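# Pull the power supply bay filler into the tray

## Task

At the rear of the server facing the robot, one of its four power supply bays is covered by a filler. Remove that filler so the bay is open and could take a power supply, and leave the filler resting on the bottom of the parts tray that sits on the service shelf.

## Robot and tools

Robot and frame. Two arms: left_arm, the robot's own left, on the +y side, and right_arm on the -y side. Image sides do not match these names. Each arm has a five-finger hand; the left hand mirrors the right. Bases: left_arm at (-0.036, +0.255, +1.430) m, quat_wxyz (+0.554, +0.097, +0.143, +0.814); right_arm at (-0.036, -0.255, +1.430) m, quat_wxyz (+0.814, +0.143, +0.097, +0.554). The scene frame has its origin on the floor under the middle of the robot's foot, +x forward, +z up. The server and shelf may sit slightly skewed. Reported positions (metres) and end_effector_quat_wxyz can be a few cm off, more at long reach.

Hand point. This is a spot 0.05 m in front of the palm and 0.15 m out from the wrist face. Its +z runs along the straight fingers, which reach 0.06 to 0.07 m past it. Its +y points out of the palm; the finger centre lines sit 0.06 m behind it along -y. Its +x runs across the palm away from the thumb on the right hand, toward the thumb on the left hand. A rigid bracket on the little-finger side reaches 0.10 m across and can strike things.

One row, 28 numbers, each in [-1, 1], always all 28 even if one arm moves. Order: left_arm dx, dy, dz, rx, ry, rz; left hand little, ring, middle, index, thumb_bend, thumb_turn, force_limit, speed; then the same 14 for right_arm. The six pose numbers are an offset, not a pose: measured from that arm's Hand target as it stood when the action or move began, along scene-frame axes. 1.0 = 0.6 m or 180 degrees. rx, ry, rz form one rotation vector, turning about the Hand target's position. Sending 0 for all six asks nothing new of that arm. Repeating an offset moves the arm again.

Hand numbers are absolute targets. Fingers: -1 straight, +1 curled. thumb_bend: -1 straight, +1 bent. thumb_turn: -1 beside the palm, +1 facing the fingers. force_limit: -1 near 0 N up to +1 at 10 N (15 N for the two thumb motors). speed: rises from nearly zero at -1 to full at +0.48 and stays full up to +1. Nothing means no change, so every row must repeat the last eight numbers actually sent to each hand; before any were sent, use hand_measured plus hand_force_limit and hand_speed. For a gentle grip close at speed -0.94 or lower. With the thumb turned in, the hand encloses things about 0.035 to 0.065 m thick, handles down to about 0.025 m; a thumb-tip to index-pad pinch can hold a light item up to about 0.08 m.

Tools.
- execute_actions(actions, cameras): actions is a list of actions; each action is a table of up to 15 rows, one per 1/30 s step; a short table keeps its last row until step 15. Every row of an action counts from that action's start pose. An empty list returns camera images.
- move(target, speed, blend, blocking, cameras): target is one row or a list of up to 15 rows; every row's offsets count from the Hand targets at the move's start. speed in m/s, 0.002 to 4.3, default 0.25 (turns at twice that in rad/s). blend in m rounds corners of a list; 0 stops at each. The whole move is capped at 10 s. No obstacle avoidance; faster moves hit harder and overshoot more. blocking=false returns after about 0.5 s while it runs.
- wait(seconds 0 to 3600), stop() to brake a move, zoom_image(camera, region [x0, y0, x1, y1], at most 504 by 504 pixels), show_instructions(), finished_scene(scene 1).
Cameras: cam_head_left, cam_head_right, cam_left_wrist, cam_right_wrist, each 672x504.

Results. Each gives end_effector_position, end_effector_quat_wxyz, Hand target (last commanded pose after clipping; next offsets count from it), joint positions, velocities and torques, motor temperatures, and per hand hand_measured, hand_stopped_by (moving, target, force, stalled, fault), hand_load_n (positive means pushed open; a near-zero reading can signal a lost grip), hand_force_limit, hand_speed. move adds a "move:" line such as done, off_target, moving, held or fault, with limits=paced (pose clipped) or limits=held (steps withheld). MOTOR HOT appears at 85 °C; at 100 °C an OVER-TEMPERATURE FAULT drops the arm for 30 to 60 s.

Behaviour. Commanded orientation is clipped to within 40 degrees of the measured one each step. The arm often rests 1 to 3 cm (sometimes 5 cm) short, usually low, with no contact; send the remaining gap as a new offset. A blocked arm keeps pushing until commanded back past its hand point. Near a base, a small hand motion can swing the whole arm.

Avoid. The work area spans the shelf surface and above, shelf-wide, from the shelf to the bays; pushing anything out ends the scene. The tray is loose; a corded plug is not a loose part. Do not drop the filler even a few mm, release it while moving, slam or ram fixed things, let hands or arms touch each other, overload fingers, or heat motors by holding stretched or pushing against the unreachable.

Each tool is called as name(argument=value, ...) on one line, values as JSON.

Reference images:

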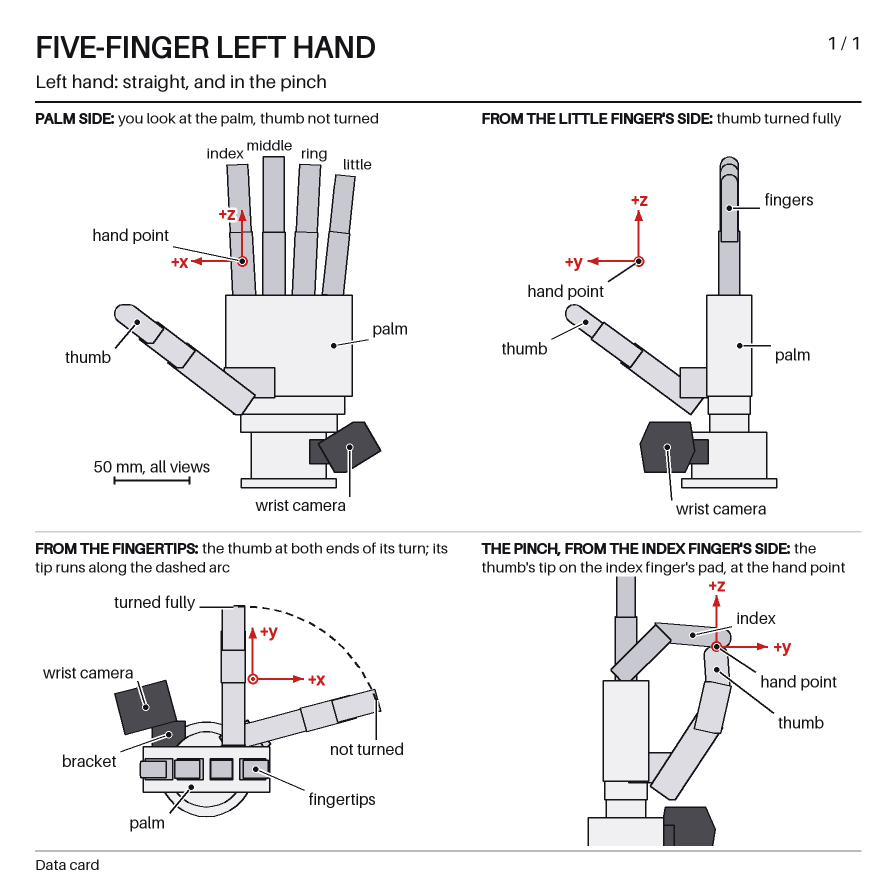

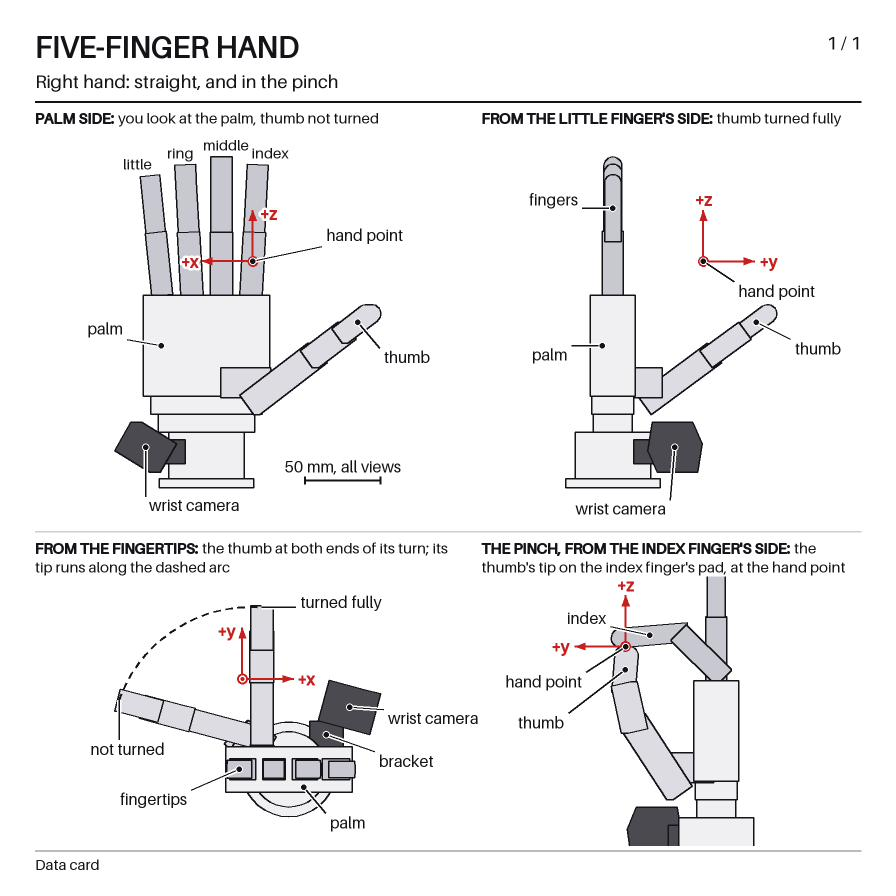

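## Session

execute_actions(actions=[])

Scene clock: 0.00 s.
left_arm: end_effector_position=(+0.5250, +0.3815, +1.1097) hand_measured=(-1.000, -1.000, -1.000, -1.000, -1.000, -1.000) hand_load_n=(+0.0, +0.0, +0.0, +0.0, +0.0, +0.0) hand_stopped_by=(target, target, target, target, target, target) hand_force_limit=0.00 hand_speed=-0.80 end_effector_quat_wxyz=(+0.078, -0.184, +0.976, +0.087) | right_arm: end_effector_position=(+0.3758, -0.3794, +1.3739) hand_measured=(-1.000, -1.000, -1.000, -1.000, -1.000, -1.000) hand_load_n=(+0.0, +0.0, +0.0, +0.0, +0.0, +0.0) hand_stopped_by=(target, target, target, target, target, target) hand_force_limit=0.00 hand_speed=-0.80 end_effector_quat_wxyz=(+0.073, -0.884, +0.377, -0.267)
Joint positions: left_arm=[-1.867 2.187 1.407 -0.313 -0.286 1.323] | right_arm=[-1.402 1.125 0.587 -0.13 0.007 -1]
Joint velocities: within noise
Joint torques (N m): no reading
Motor temperatures (°C): left_arm=[22 25 24 23 22 23] | right_arm=[25 26 22 23 25 21]
Heat: left arm: hottest shoulder 25 °C; right arm: hottest shoulder 26 °C.
Hand target: left_arm +0.5327, +0.3824, +1.1125; +0.085, -0.185, +0.975, +0.086 | right_arm +0.3873, -0.3823, +1.3821; -0.075, +0.880, -0.376, +0.280

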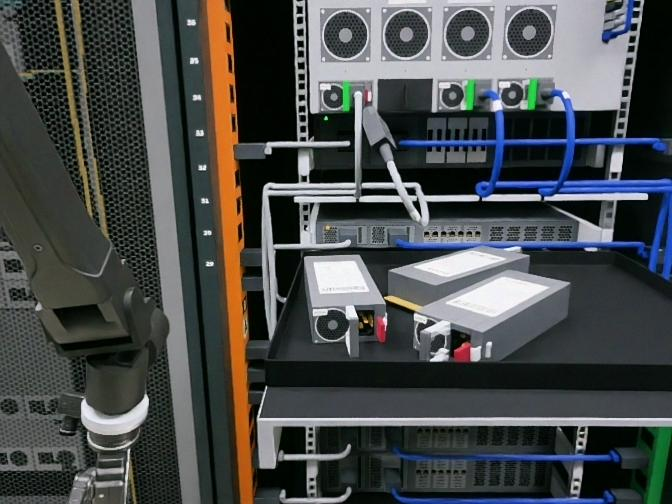

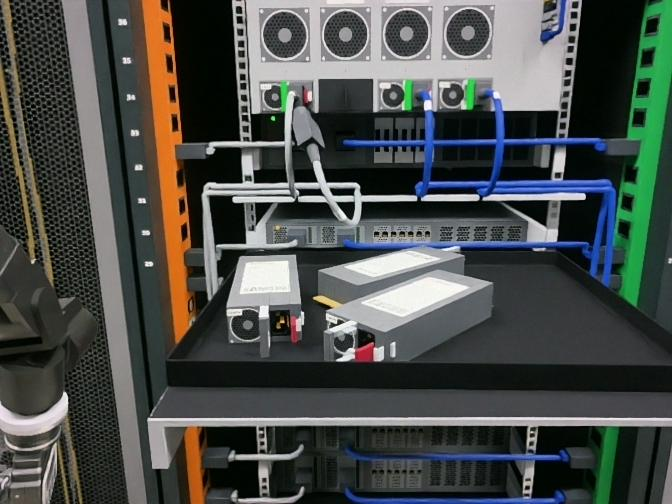

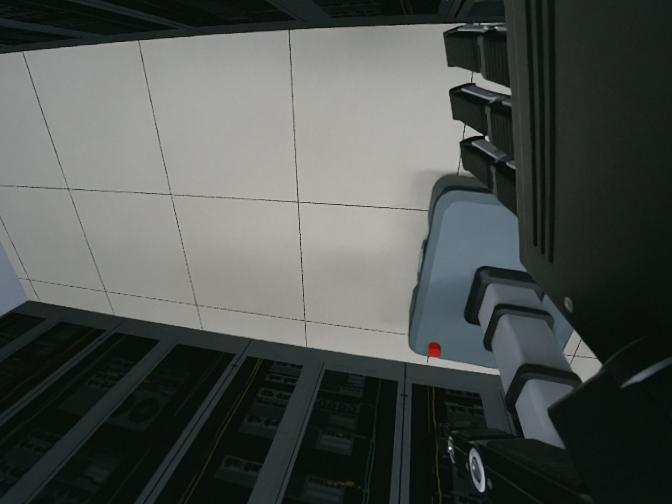

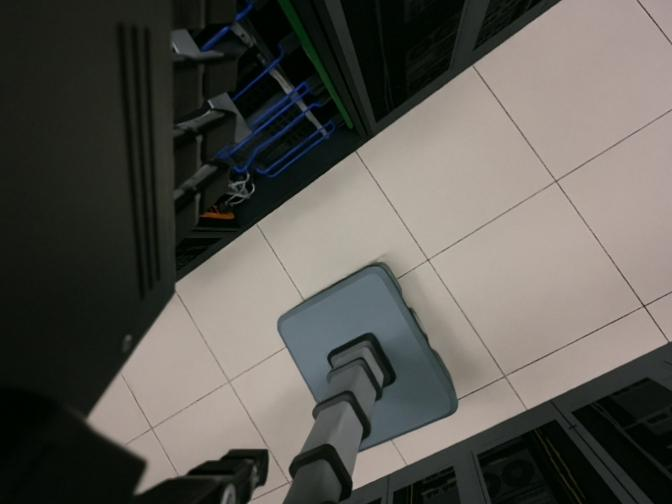

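zoom_image(camera="cam_head_left", region=[310, 60, 510, 240])

zoom_image(camera="cam_head_right", region=[240, 60, 440, 240])

zoom_image(camera="cam_head_left", region=[240, 230, 672, 480])

Scaled by 2.520 from the camera's image (finer frame: 960x720).

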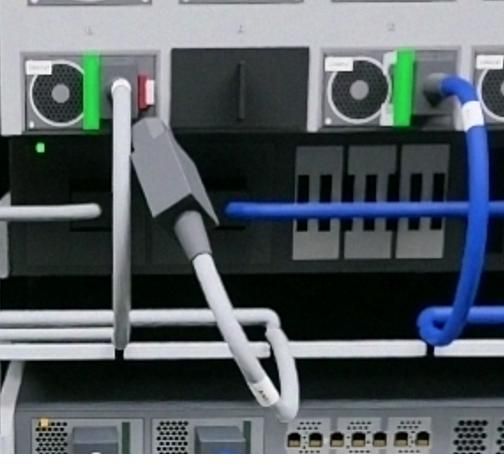

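Scaled by 2.520 from the camera's image (finer frame: 960x720).

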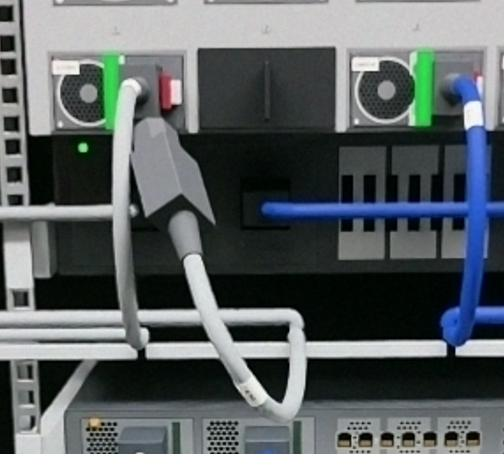

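Scaled by 1.167 from the camera's image (finer frame: 960x720).

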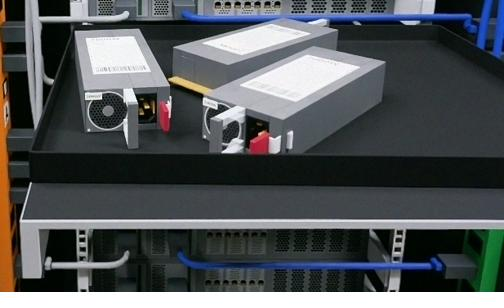

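move(target=[0,0,0,0,0,0,-1,-1,-1,-1,-1,-1,0,-0.8,0.105,0.25,-0.1,-0.026,-0.402,0.461,-1,-1,-1,-1,-1,-1,0,-0.8], speed=0.2, cameras=["all"])

Scene clock: 10.47 s.
left_arm: end_effector_position=(+0.5250, +0.3815, +1.1097) hand_measured=(-1.000, -1.000, -1.000, -1.000, -1.000, -1.000) hand_load_n=(+0.0, +0.0, +0.0, +0.0, +0.0, +0.0) hand_stopped_by=(target, target, target, target, target, target) hand_force_limit=0.00 hand_speed=-0.80 end_effector_quat_wxyz=(+0.078, -0.184, +0.976, +0.087) | right_arm: end_effector_position=(+0.4489, -0.2311, +1.3232) hand_measured=(-1.000, -1.000, -1.000, -1.000, -1.000, -1.000) hand_load_n=(+0.0, +0.0, +0.0, +0.0, +0.0, +0.0) hand_stopped_by=(target, target, target, target, target, target) hand_force_limit=0.00 hand_speed=-0.80 end_effector_quat_wxyz=(-0.391, +0.600, +0.379, +0.586)
Joint positions: left_arm=[-1.867 2.187 1.407 -0.313 -0.286 1.323] | right_arm=[-1.545 2.067 0.605 1.571 -1.501 -1.783]
Joint torques (N m): left_arm=[-2.02 -17.08 4.96 0.47 -0.08 0.15] | right_arm=[1.38 -11.58 0.27 1.1 -0.28 -0.17]
Heat: left arm: hottest shoulder 26 °C; right arm: hottest shoulder 26 °C.
Hand target: left_arm +0.5327, +0.3824, +1.1125; +0.085, -0.185, +0.975, +0.086 | right_arm +0.4504, -0.2323, +1.3222; -0.387, +0.587, +0.379, +0.601
Off the commanded pose: left_arm 0.008 m, 1 deg | right_arm 0.002 m, 2 deg.
joint sent to its limit (right arm) — joint 4 (wrist pitch), upper limit. The joint targets still meet the commanded pose.
move: done

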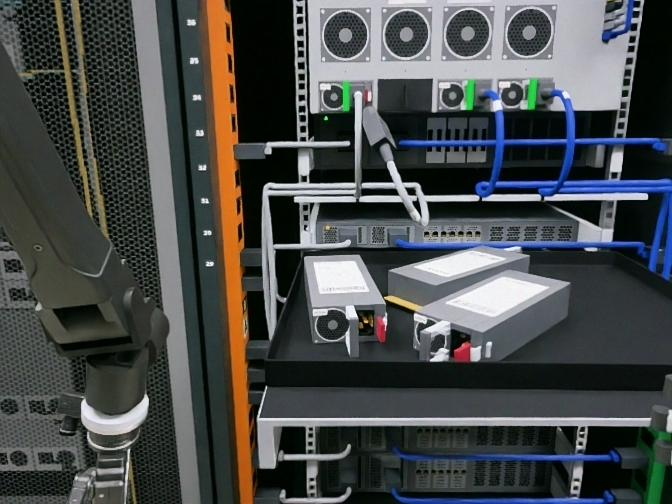

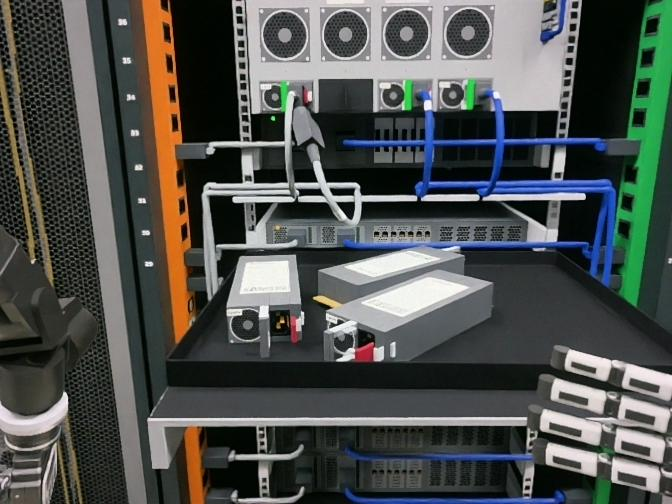

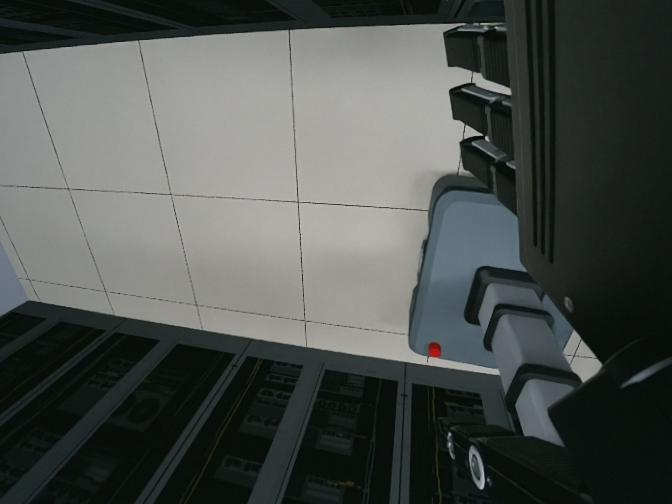

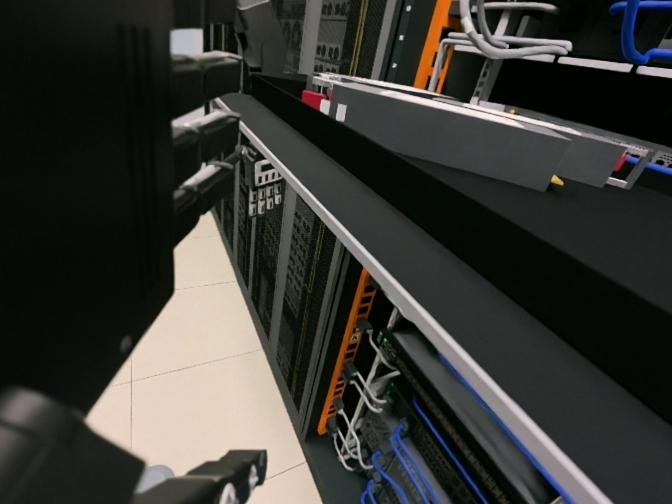

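move(target=[0,0,0,0,0,0,-1,-1,-1,-1,-1,-1,0,-0.8,0.08,0.2,0.12,0,0,0,-1,-1,-1,-1,-1,-1,0,-0.8], speed=0.2, cameras=["all"])

Scene clock: 12.50 s.
left_arm: end_effector_position=(+0.5250, +0.3815, +1.1097) hand_measured=(-1.000, -1.000, -1.000, -1.000, -1.000, -1.000) hand_load_n=(+0.0, +0.0, +0.0, +0.0, +0.0, +0.0) hand_stopped_by=(target, target, target, target, target, target) hand_force_limit=0.00 hand_speed=-0.80 end_effector_quat_wxyz=(+0.078, -0.184, +0.976, +0.087) | right_arm: end_effector_position=(+0.4938, -0.1142, +1.3808) hand_measured=(-1.000, -1.000, -1.000, -1.000, -1.000, -1.000) hand_load_n=(+0.0, +0.0, +0.0, +0.0, +0.0, +0.0) hand_stopped_by=(target, target, target, target, target, target) hand_force_limit=0.00 hand_speed=-0.80 end_effector_quat_wxyz=(-0.396, +0.598, +0.368, +0.591)
Joint positions: left_arm=[-1.867 2.187 1.407 -0.313 -0.286 1.323] | right_arm=[-1.209 1.877 0.587 1.368 -1.162 -1.809]
Joint torques (N m): left_arm=[-2.08 -17.14 4.98 0.44 -0.09 0.15] | right_arm=[3.72 -14.8 1.43 0.75 -0.1 -0.19]
Heat: left arm: hottest shoulder 27 °C; right arm: hottest shoulder 26 °C.
Hand target: left_arm +0.5327, +0.3824, +1.1125; +0.085, -0.185, +0.975, +0.086 | right_arm +0.4984, -0.1124, +1.3941; -0.387, +0.588, +0.379, +0.601
Off the commanded pose: left_arm 0.008 m, 1 deg | right_arm 0.014 m, 2 deg.
move: off_target (right_arm)

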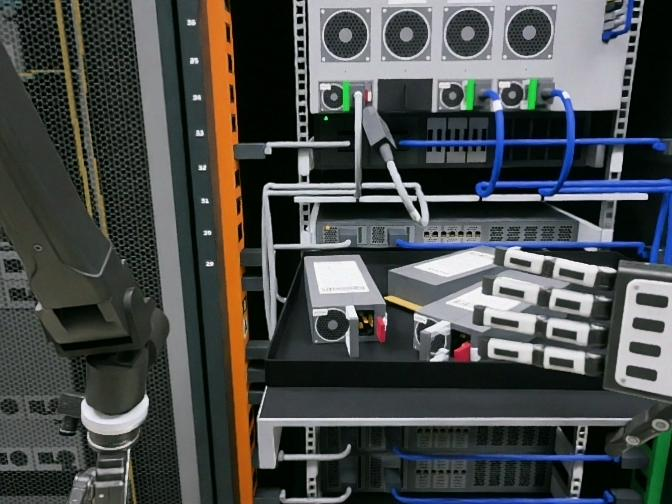

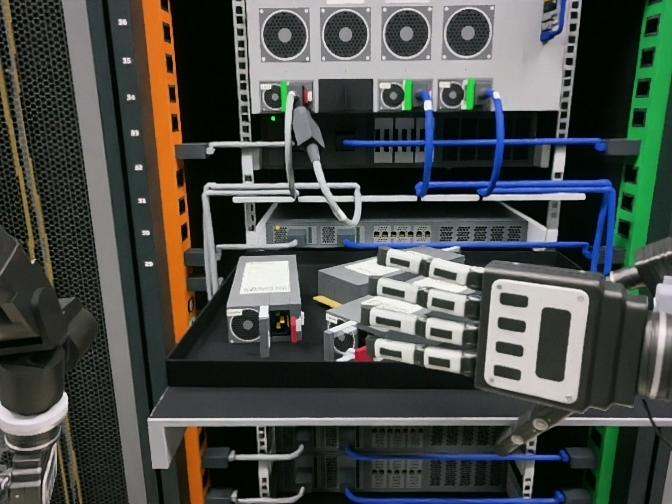

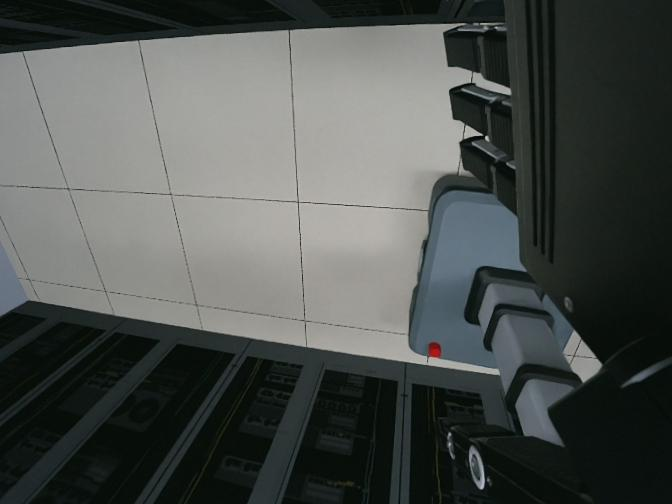

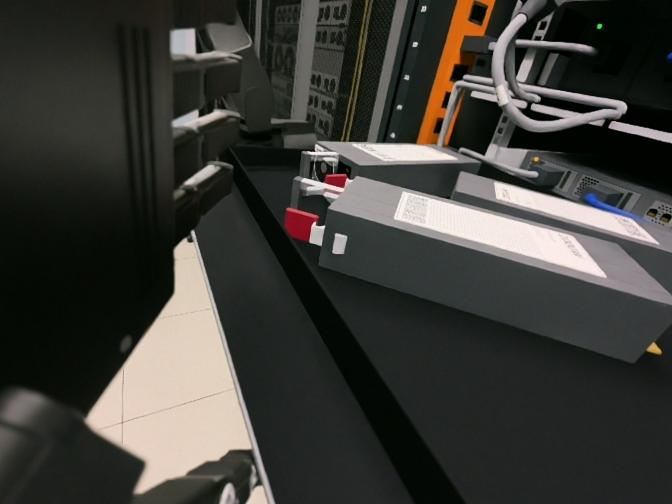

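move(target=[0,0,0,0,0,0,-1,-1,-1,-1,-1,-1,0,-0.8,0.0,0.0,0.2,0,0,0,-1,-1,-1,-1,-1,-1,0,-0.8], speed=0.2, cameras=["cam_head_left","cam_head_right","cam_right_wrist"])

move(target=[0,0,0,0,0,0,-1,-1,-1,-1,-1,-1,0,-0.8,0.1667,0.0,0.0,0,0,0,-1,-1,-1,-1,-1,-1,0,-0.8], speed=0.2, cameras=["cam_head_left","cam_head_right","cam_right_wrist"])

Scene clock: 14.63 s.
left_arm: end_effector_position=(+0.5250, +0.3815, +1.1097) hand_measured=(-1.000, -1.000, -1.000, -1.000, -1.000, -1.000) hand_load_n=(+0.0, -0.5, +0.0, +0.0, +0.0, +0.0) hand_stopped_by=(target, target, target, target, target, target) hand_force_limit=0.00 hand_speed=-0.80 end_effector_quat_wxyz=(+0.078, -0.184, +0.976, +0.087) | right_arm: end_effector_position=(+0.5008, -0.1162, +1.5093) hand_measured=(-1.000, -1.000, -1.000, -1.000, -1.000, -1.000) hand_load_n=(+0.0, +0.0, +0.0, +0.0, +0.0, +0.0) hand_stopped_by=(target, target, target, target, target, target) hand_force_limit=0.00 hand_speed=-0.80 end_effector_quat_wxyz=(-0.389, +0.593, +0.372, +0.599)
Joint positions: left_arm=[-1.867 2.187 1.407 -0.313 -0.286 1.323] | right_arm=[-1.168 1.403 0.534 0.957 -1.119 -1.823]
Joint torques (N m): left_arm=[-2.08 -17.2 4.97 0.44 -0.08 0.16] | right_arm=[3.49 -11.22 4.59 0.57 -0.15 -0.15]
Heat: left arm: hottest shoulder 27 °C; right arm: hottest shoulder 26 °C.
Hand target: left_arm +0.5327, +0.3824, +1.1125; +0.085, -0.185, +0.975, +0.086 | right_arm +0.4984, -0.1123, +1.5141; -0.387, +0.587, +0.379, +0.601
Off the commanded pose: left_arm 0.008 m, 1 deg | right_arm 0.007 m, 1 deg.
move: done

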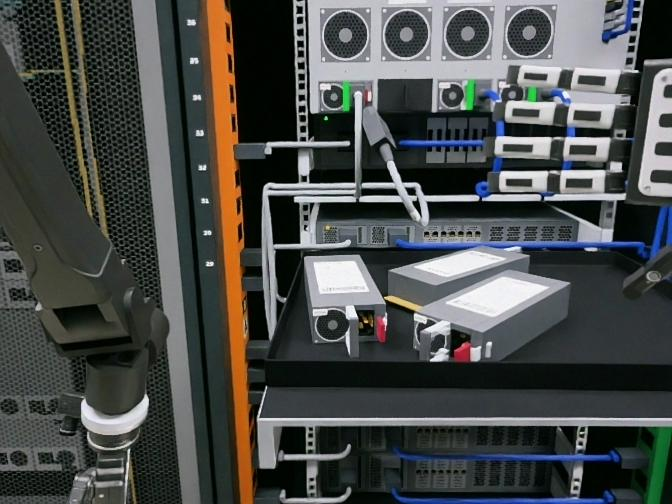

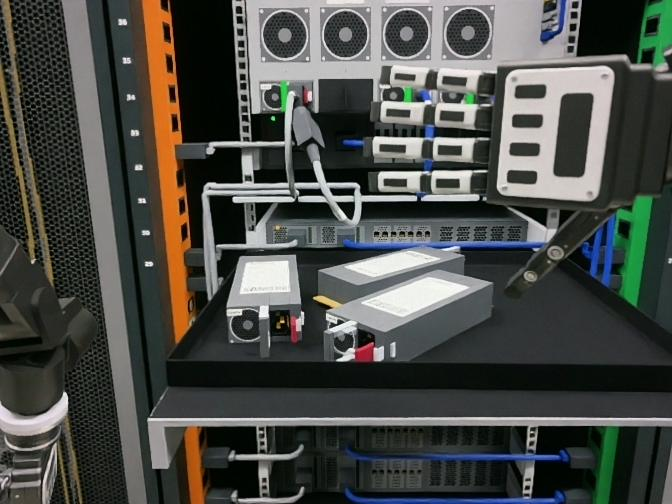

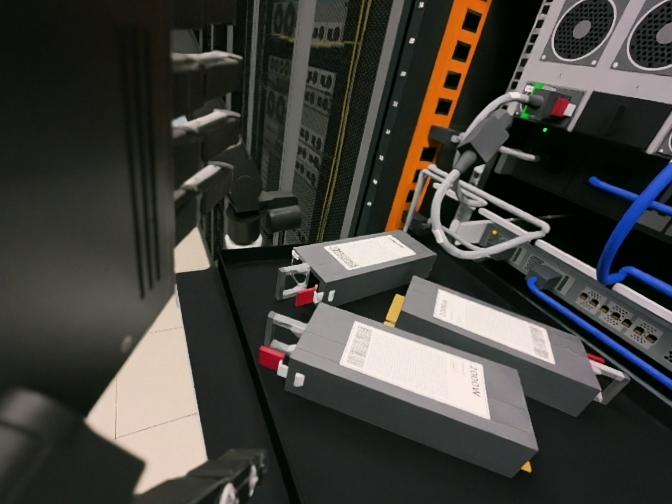

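Scene clock: 15.70 s.
left_arm: end_effector_position=(+0.5250, +0.3815, +1.1097) hand_measured=(-1.000, -1.000, -1.000, -1.000, -1.000, -1.000) hand_load_n=(+0.0, +0.0, +0.0, +0.0, +0.0, +0.0) hand_stopped_by=(target, target, target, target, target, target) hand_force_limit=0.00 hand_speed=-0.80 end_effector_quat_wxyz=(+0.078, -0.184, +0.976, +0.087) | right_arm: end_effector_position=(+0.5862, -0.1153, +1.5068) hand_measured=(-1.000, -1.000, -1.000, -1.000, -1.000, -1.000) hand_load_n=(+0.0, +0.0, +0.0, +0.0, +0.0, +0.0) hand_stopped_by=(target, target, target, target, target, target) hand_force_limit=0.00 hand_speed=-0.80 end_effector_quat_wxyz=(-0.393, +0.596, +0.371, +0.594)
Joint positions: left_arm=[-1.867 2.187 1.407 -0.313 -0.286 1.323] | right_arm=[-1.168 1.53 0.78 0.823 -1.12 -1.824]
Joint torques (N m): left_arm=[-2.08 -17.26 4.97 0.47 -0.09 0.15] | right_arm=[3.49 -11.99 8.75 0.7 -0.24 -0.13]
Heat: left arm: hottest shoulder 27 °C; right arm: hottest shoulder 26 °C.
Hand target: left_arm +0.5327, +0.3824, +1.1125; +0.085, -0.185, +0.975, +0.086 | right_arm +0.5984, -0.1122, +1.5141; -0.387, +0.587, +0.379, +0.601
Off the commanded pose: left_arm 0.008 m, 1 deg | right_arm 0.015 m, 2 deg.
move: off_target (right_arm)

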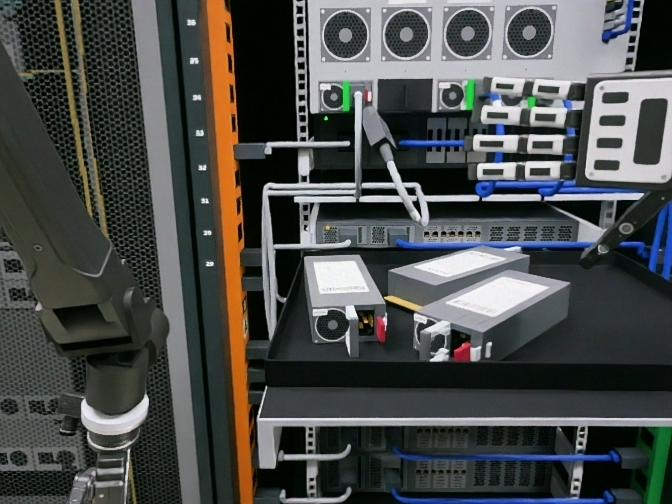

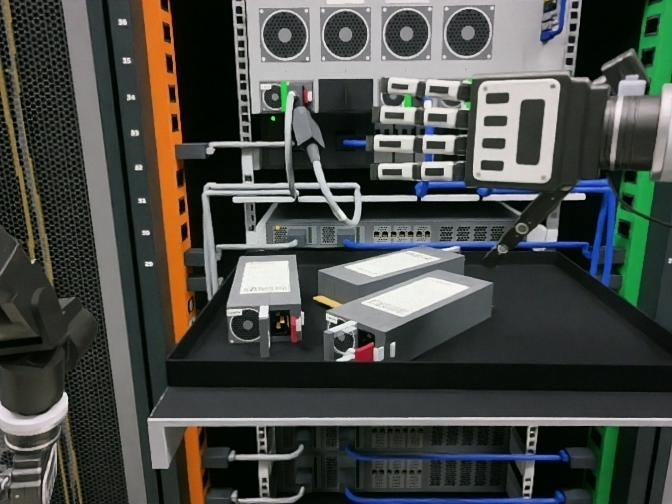

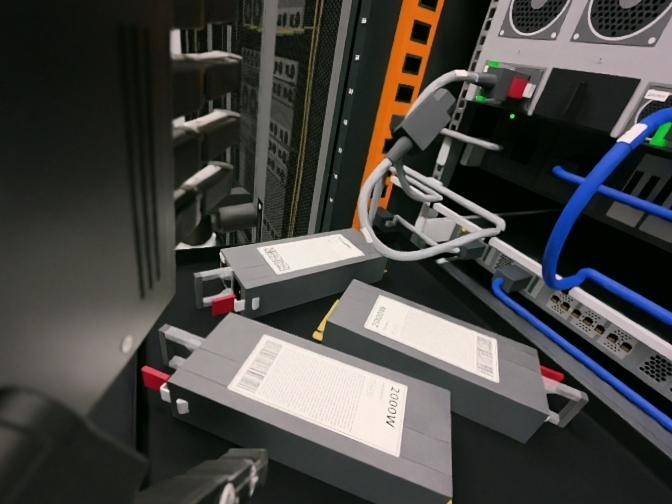

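move(target=[0,0,0,0,0,0,-1,-1,-1,-1,-1,-1,0,-0.8,0.0,0.0,0.08,0,0,0,-1,-1,0.2,0.2,0,1,-0.6,-0.2], speed=0.2, cameras=["cam_head_left","cam_head_right","cam_right_wrist"])

Scene clock: 19.53 s.
left_arm: end_effector_position=(+0.5250, +0.3815, +1.1097) hand_measured=(-1.000, -1.000, -1.000, -1.000, -1.000, -1.000) hand_load_n=(+0.0, +0.0, +0.0, +0.0, -0.5, +0.0) hand_stopped_by=(target, target, target, target, target, target) hand_force_limit=0.00 hand_speed=-0.80 end_effector_quat_wxyz=(+0.078, -0.184, +0.976, +0.087) | right_arm: end_effector_position=(+0.5844, -0.1149, +1.5418) hand_measured=(-1.000, -1.000, +0.200, +0.200, +0.000, +1.000) hand_load_n=(+0.0, +0.0, +0.0, +0.0, +0.0, +0.0) hand_stopped_by=(target, target, target, target, target, target) hand_force_limit=-0.60 hand_speed=-0.20 end_effector_quat_wxyz=(-0.397, +0.602, +0.367, +0.587)
Joint positions: left_arm=[-1.867 2.187 1.407 -0.313 -0.286 1.323] | right_arm=[-1.155 1.424 0.789 0.684 -1.106 -1.827]
Joint torques (N m): left_arm=[-1.96 -17.08 4.98 0.49 -0.08 0.15] | right_arm=[3.72 -13.33 10.06 0.58 -0.19 -0.13]
Heat: left arm: hottest shoulder 27 °C; right arm: hottest shoulder 26 °C.
Hand target: left_arm +0.5327, +0.3824, +1.1125; +0.085, -0.185, +0.975, +0.086 | right_arm +0.5985, -0.1125, +1.5621; -0.387, +0.587, +0.379, +0.601
Off the commanded pose: left_arm 0.008 m, 1 deg | right_arm 0.025 m, 3 deg.
move: off_target (right_arm)

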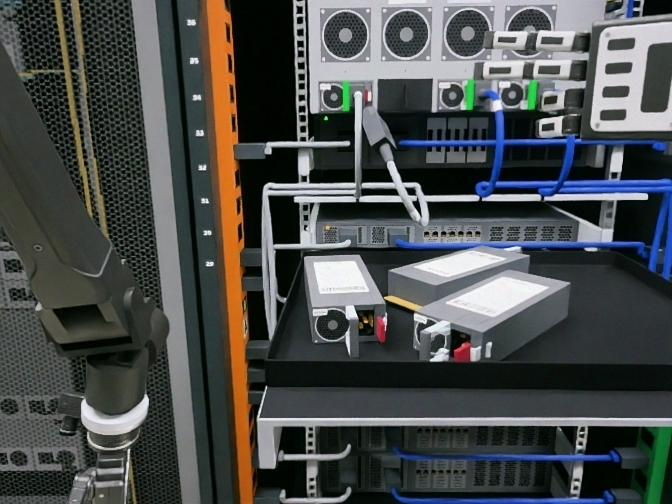

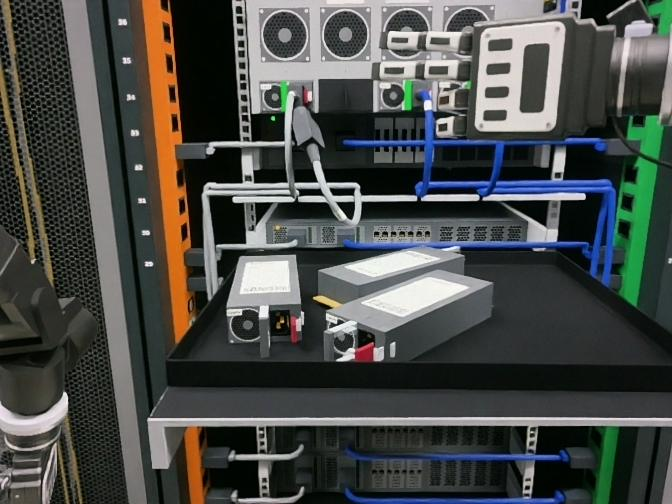

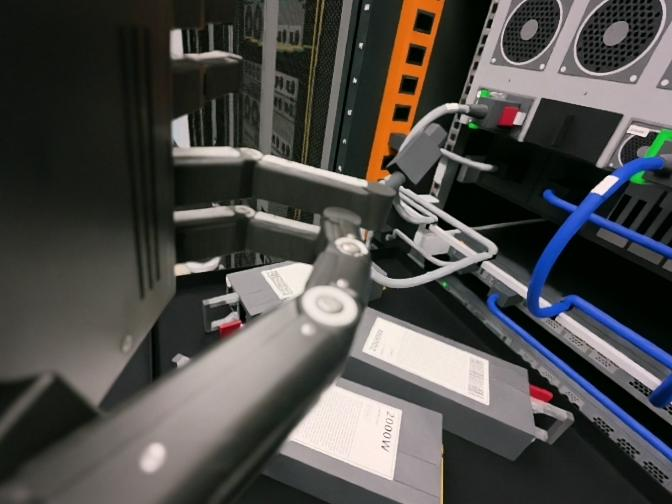

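move(target=[0,0,0,0,0,0,-1,-1,-1,-1,-1,-1,0,-0.8,0.12,0.0875,0.13,-0.098,0.051,-0.028,-1,-1,0.2,0.2,0,1,-0.6,-0.2], speed=0.2, cameras=["cam_head_left","cam_head_right","cam_right_wrist"])

Scene clock: 22.77 s.
left_arm: end_effector_position=(+0.5250, +0.3815, +1.1097) hand_measured=(-1.000, -1.000, -1.000, -1.000, -1.000, -1.000) hand_load_n=(+0.0, +0.0, +0.0, +0.0, +0.0, +0.0) hand_stopped_by=(target, target, target, target, target, target) hand_force_limit=0.00 hand_speed=-0.80 end_effector_quat_wxyz=(+0.078, -0.184, +0.976, +0.087) | right_arm: end_effector_position=(+0.6528, -0.0625, +1.6183) hand_measured=(-1.000, -1.000, +0.200, +0.200, +0.000, +1.000) hand_load_n=(+0.0, +0.0, +0.0, +0.0, +0.0, +0.0) hand_stopped_by=(target, target, target, target, target, target) hand_force_limit=-0.60 hand_speed=-0.20 end_effector_quat_wxyz=(-0.306, +0.716, +0.391, +0.491)
Joint positions: left_arm=[-1.867 2.187 1.407 -0.313 -0.286 1.323] | right_arm=[-0.93 1.347 1.202 -0.199 -0.654 -2.084]
Joint torques (N m): left_arm=[-2.02 -17.03 4.93 0.43 -0.09 0.15] | right_arm=[3.78 -13.04 14.11 0.61 -0.32 -0.11]
Heat: left arm: hottest shoulder 28 °C; right arm: hottest shoulder 26 °C.
Hand target: left_arm +0.5327, +0.3824, +1.1125; +0.085, -0.185, +0.975, +0.086 | right_arm +0.6704, -0.0598, +1.6401; -0.295, +0.702, +0.408, +0.504
Off the commanded pose: left_arm 0.008 m, 1 deg | right_arm 0.028 m, 3 deg.
joint sent to its limit (right arm) — joint 6 (wrist roll), lower limit. The joint targets still meet the commanded pose.
move: off_target (right_arm)

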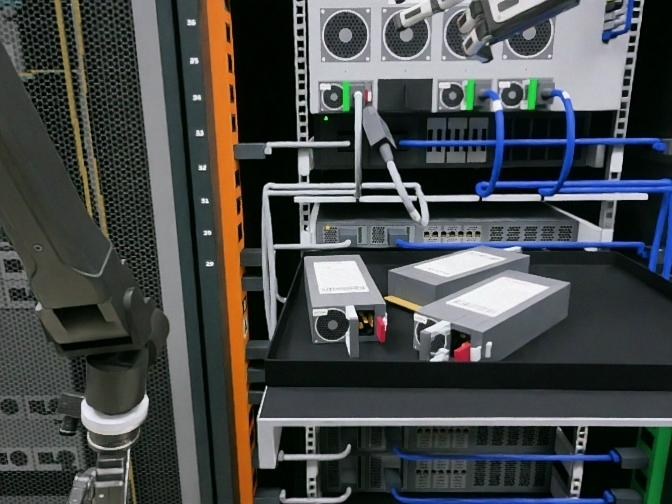

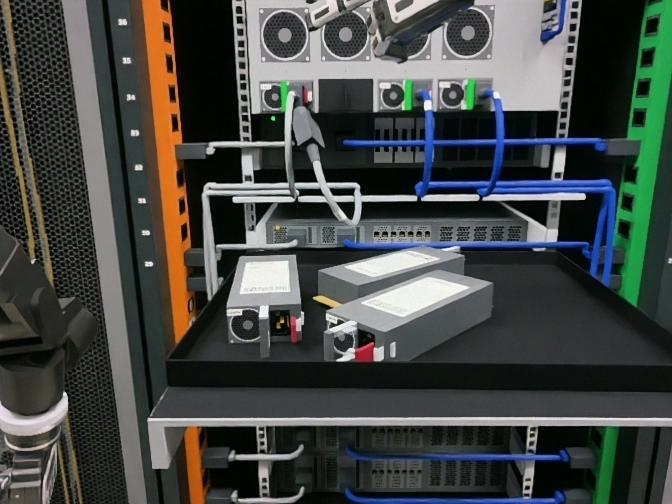

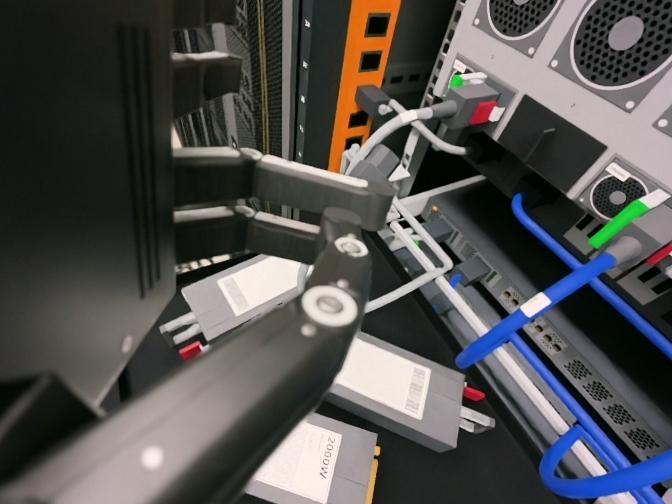

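zoom_image(camera="cam_right_wrist", region=[300, 60, 660, 330])

zoom_image(camera="cam_head_left", region=[340, 0, 600, 195])

zoom_image(camera="cam_head_right", region=[260, 0, 520, 195])

Scaled by 1.400 from the camera's image (finer frame: 960x720).

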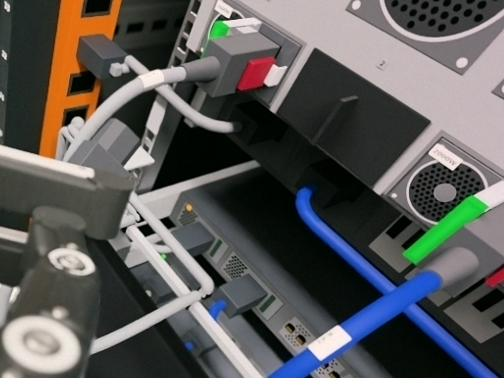

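Scaled by 1.938 from the camera's image (finer frame: 960x720).

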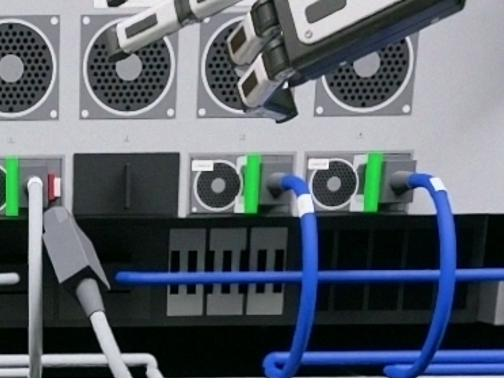

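Scaled by 1.938 from the camera's image (finer frame: 960x720).

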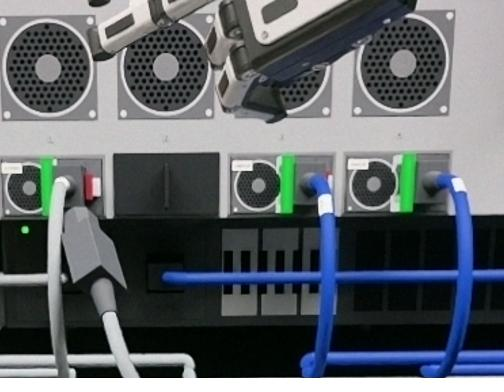

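move(target=[0,0,0,0,0,0,-1,-1,-1,-1,-1,-1,0,-0.8,0.14,0.03,-0.015,0,0,0.0833,0.0,0.1,-0.1,-0.1,-0.1,1,-0.6,-0.2], speed=0.15, cameras=["cam_head_left","cam_head_right","cam_right_wrist"])

Scene clock: 26.73 s.
left_arm: end_effector_position=(+0.5250, +0.3815, +1.1097) hand_measured=(-1.000, -1.000, -1.000, -1.000, -1.000, -1.000) hand_load_n=(+0.0, +0.0, +0.0, +0.0, +0.0, +0.0) hand_stopped_by=(target, target, target, target, target, target) hand_force_limit=0.00 hand_speed=-0.80 end_effector_quat_wxyz=(+0.078, -0.184, +0.976, +0.087) | right_arm: end_effector_position=(+0.7329, -0.0362, +1.6061) hand_measured=(+0.000, +0.100, -0.100, -0.100, -0.100, +1.000) hand_load_n=(+0.0, +0.0, +0.0, +0.0, +0.0, +0.0) hand_stopped_by=(target, target, target, target, target, target) hand_force_limit=-0.60 hand_speed=-0.20 end_effector_quat_wxyz=(-0.393, +0.671, +0.405, +0.481)
Joint positions: left_arm=[-1.867 2.187 1.407 -0.313 -0.286 1.323] | right_arm=[-0.989 1.61 1.515 -0.279 -0.906 -2.085]
Joint velocities: left_arm=[-0.015 -0.005 0.012 0.007 -0.183 -0.022] | right_arm=[within noise]
Joint torques (N m): left_arm=[-1.96 -17.14 4.96 0.44 -0.08 0.16] | right_arm=[3.55 -18.43 15.17 0.51 -0.53 -0.12]
Heat: left arm: hottest shoulder 28 °C; right arm: hottest shoulder 27 °C.
Hand target: left_arm +0.5327, +0.3824, +1.1125; +0.085, -0.185, +0.975, +0.086 | right_arm +0.7544, -0.0418, +1.6312; -0.358, +0.642, +0.496, +0.461
Off the commanded pose: left_arm 0.008 m, 1 deg | right_arm 0.033 m, 12 deg.
joint sent to its limit (right arm) — joint 6 (wrist roll), lower limit. The joint targets are off in orientation, not in position.
move: off_target (right_arm)

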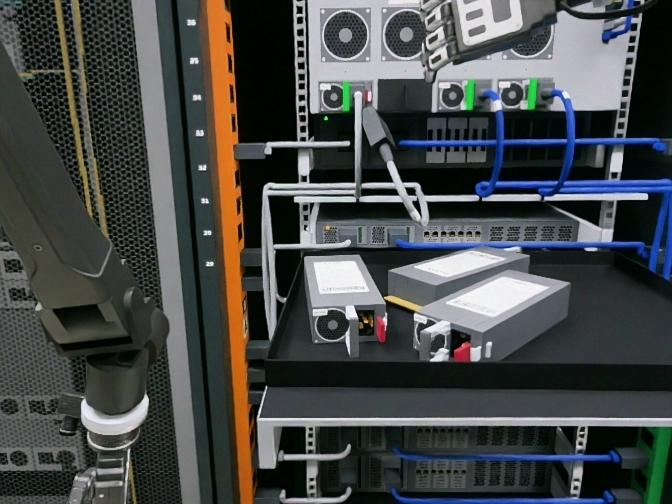

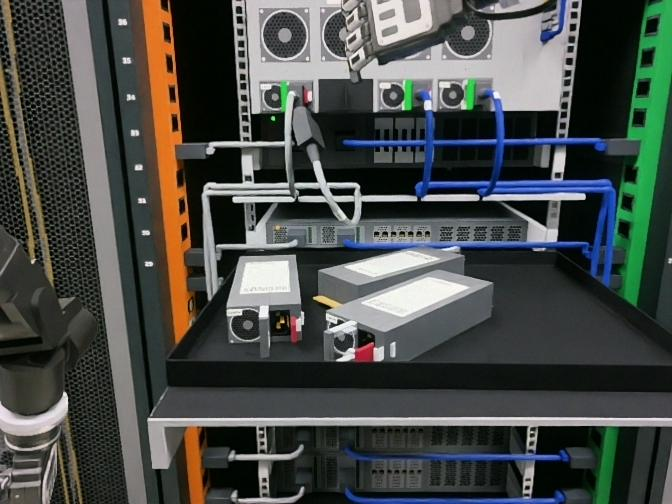

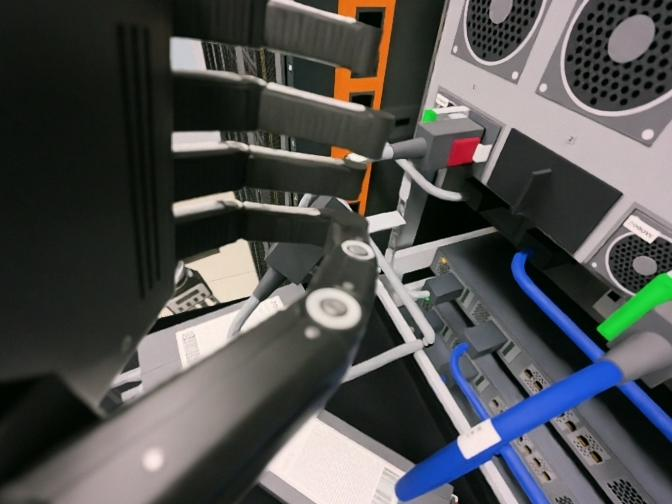

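zoom_image(camera="cam_right_wrist", region=[430, 100, 646, 262])

Scaled by 2.333 from the camera's image (finer frame: 960x720).

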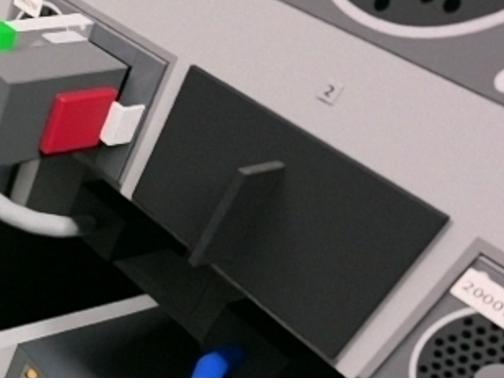

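zoom_image(camera="cam_right_wrist", region=[250, 80, 490, 340])

Scaled by 1.938 from the camera's image (finer frame: 960x720).

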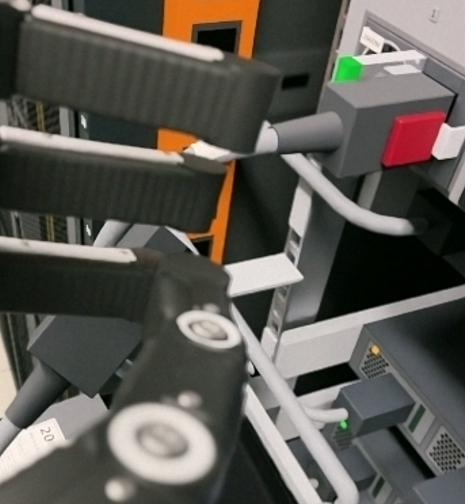

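zoom_image(camera="cam_head_right", region=[310, 0, 440, 120])

zoom_image(camera="cam_head_left", region=[370, 0, 500, 120])

Scaled by 3.877 from the camera's image (finer frame: 960x720).

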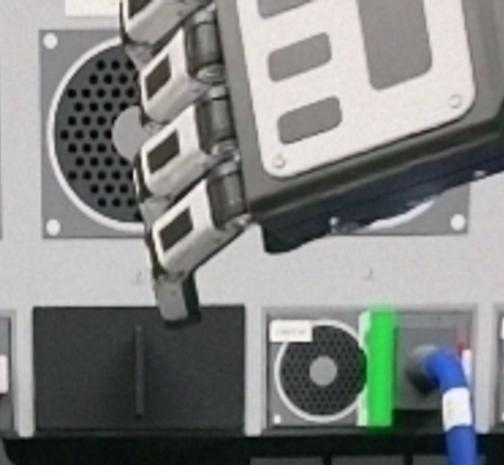

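Scaled by 3.877 from the camera's image (finer frame: 960x720).

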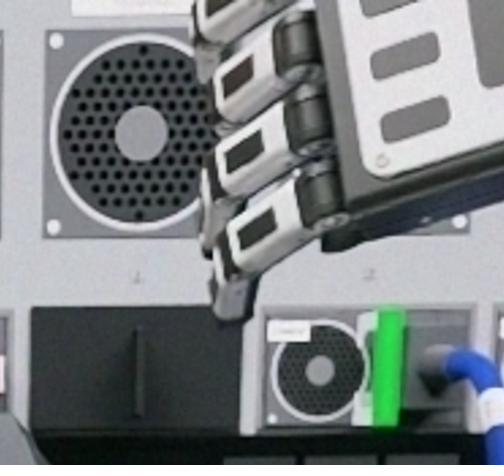

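move(target=[0,0,0,0,0,0,-1,-1,-1,-1,-1,-1,0,-0.8,0,0,0,0,0,0,1,1,0.6,0.6,-0.2,1,-0.7,-0.5], cameras=["cam_head_left","cam_head_right","cam_right_wrist"])

Scene clock: 31.57 s.
left_arm: end_effector_position=(+0.5250, +0.3815, +1.1097) hand_measured=(-1.000, -1.000, -1.000, -1.000, -1.000, -1.000) hand_load_n=(+0.0, +0.0, +0.0, +0.0, +0.0, +0.0) hand_stopped_by=(target, target, target, target, target, target) hand_force_limit=0.00 hand_speed=-0.80 end_effector_quat_wxyz=(+0.078, -0.184, +0.976, +0.087) | right_arm: end_effector_position=(+0.7329, -0.0362, +1.6061) hand_measured=(+1.000, +1.000, +0.262, +0.264, -0.200, +1.000) hand_load_n=(+0.0, +0.0, +7.0, +2.0, +0.0, +0.0) hand_stopped_by=(target, target, force, force, target, target) hand_force_limit=-0.70 hand_speed=-0.50 end_effector_quat_wxyz=(-0.393, +0.671, +0.405, +0.481)
Joint positions: left_arm=[-1.867 2.187 1.407 -0.313 -0.286 1.323] | right_arm=[-0.989 1.61 1.515 -0.279 -0.906 -2.085]
Joint torques (N m): left_arm=[-2.08 -17.2 4.97 0.44 -0.08 0.16] | right_arm=[3.49 -17.85 15.05 0.57 -0.55 -0.15]
Heat: left arm: hottest shoulder 28 °C; right arm: hottest shoulder 27 °C.
Hand target: left_arm +0.5327, +0.3824, +1.1125; +0.085, -0.185, +0.975, +0.086 | right_arm +0.7545, -0.0418, +1.6312; -0.358, +0.642, +0.496, +0.461
Off the commanded pose: left_arm 0.008 m, 1 deg | right_arm 0.034 m, 12 deg.
joint sent to its limit (right arm) — joint 6 (wrist roll), lower limit. The joint targets are off in orientation, not in position.
move: done

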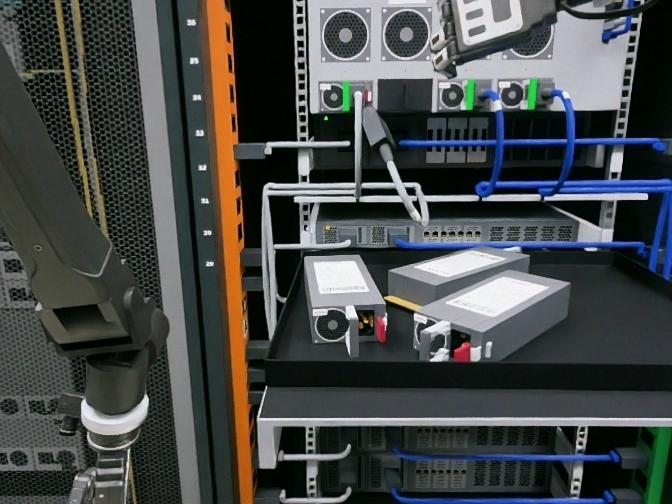

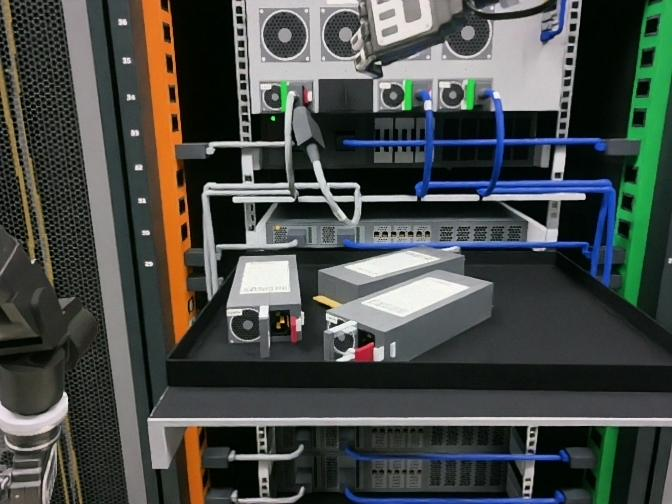

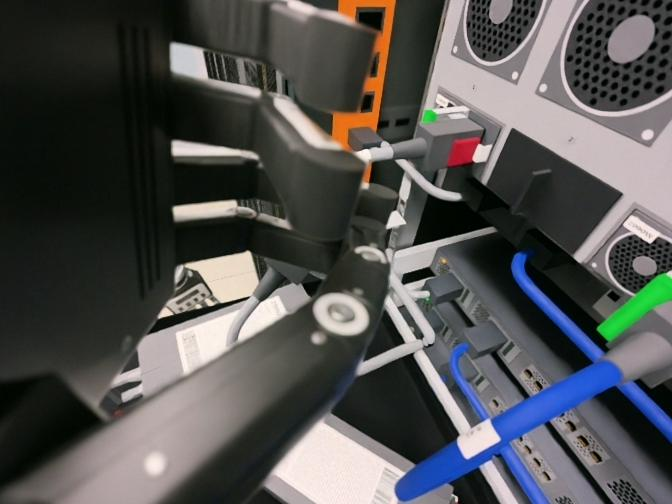

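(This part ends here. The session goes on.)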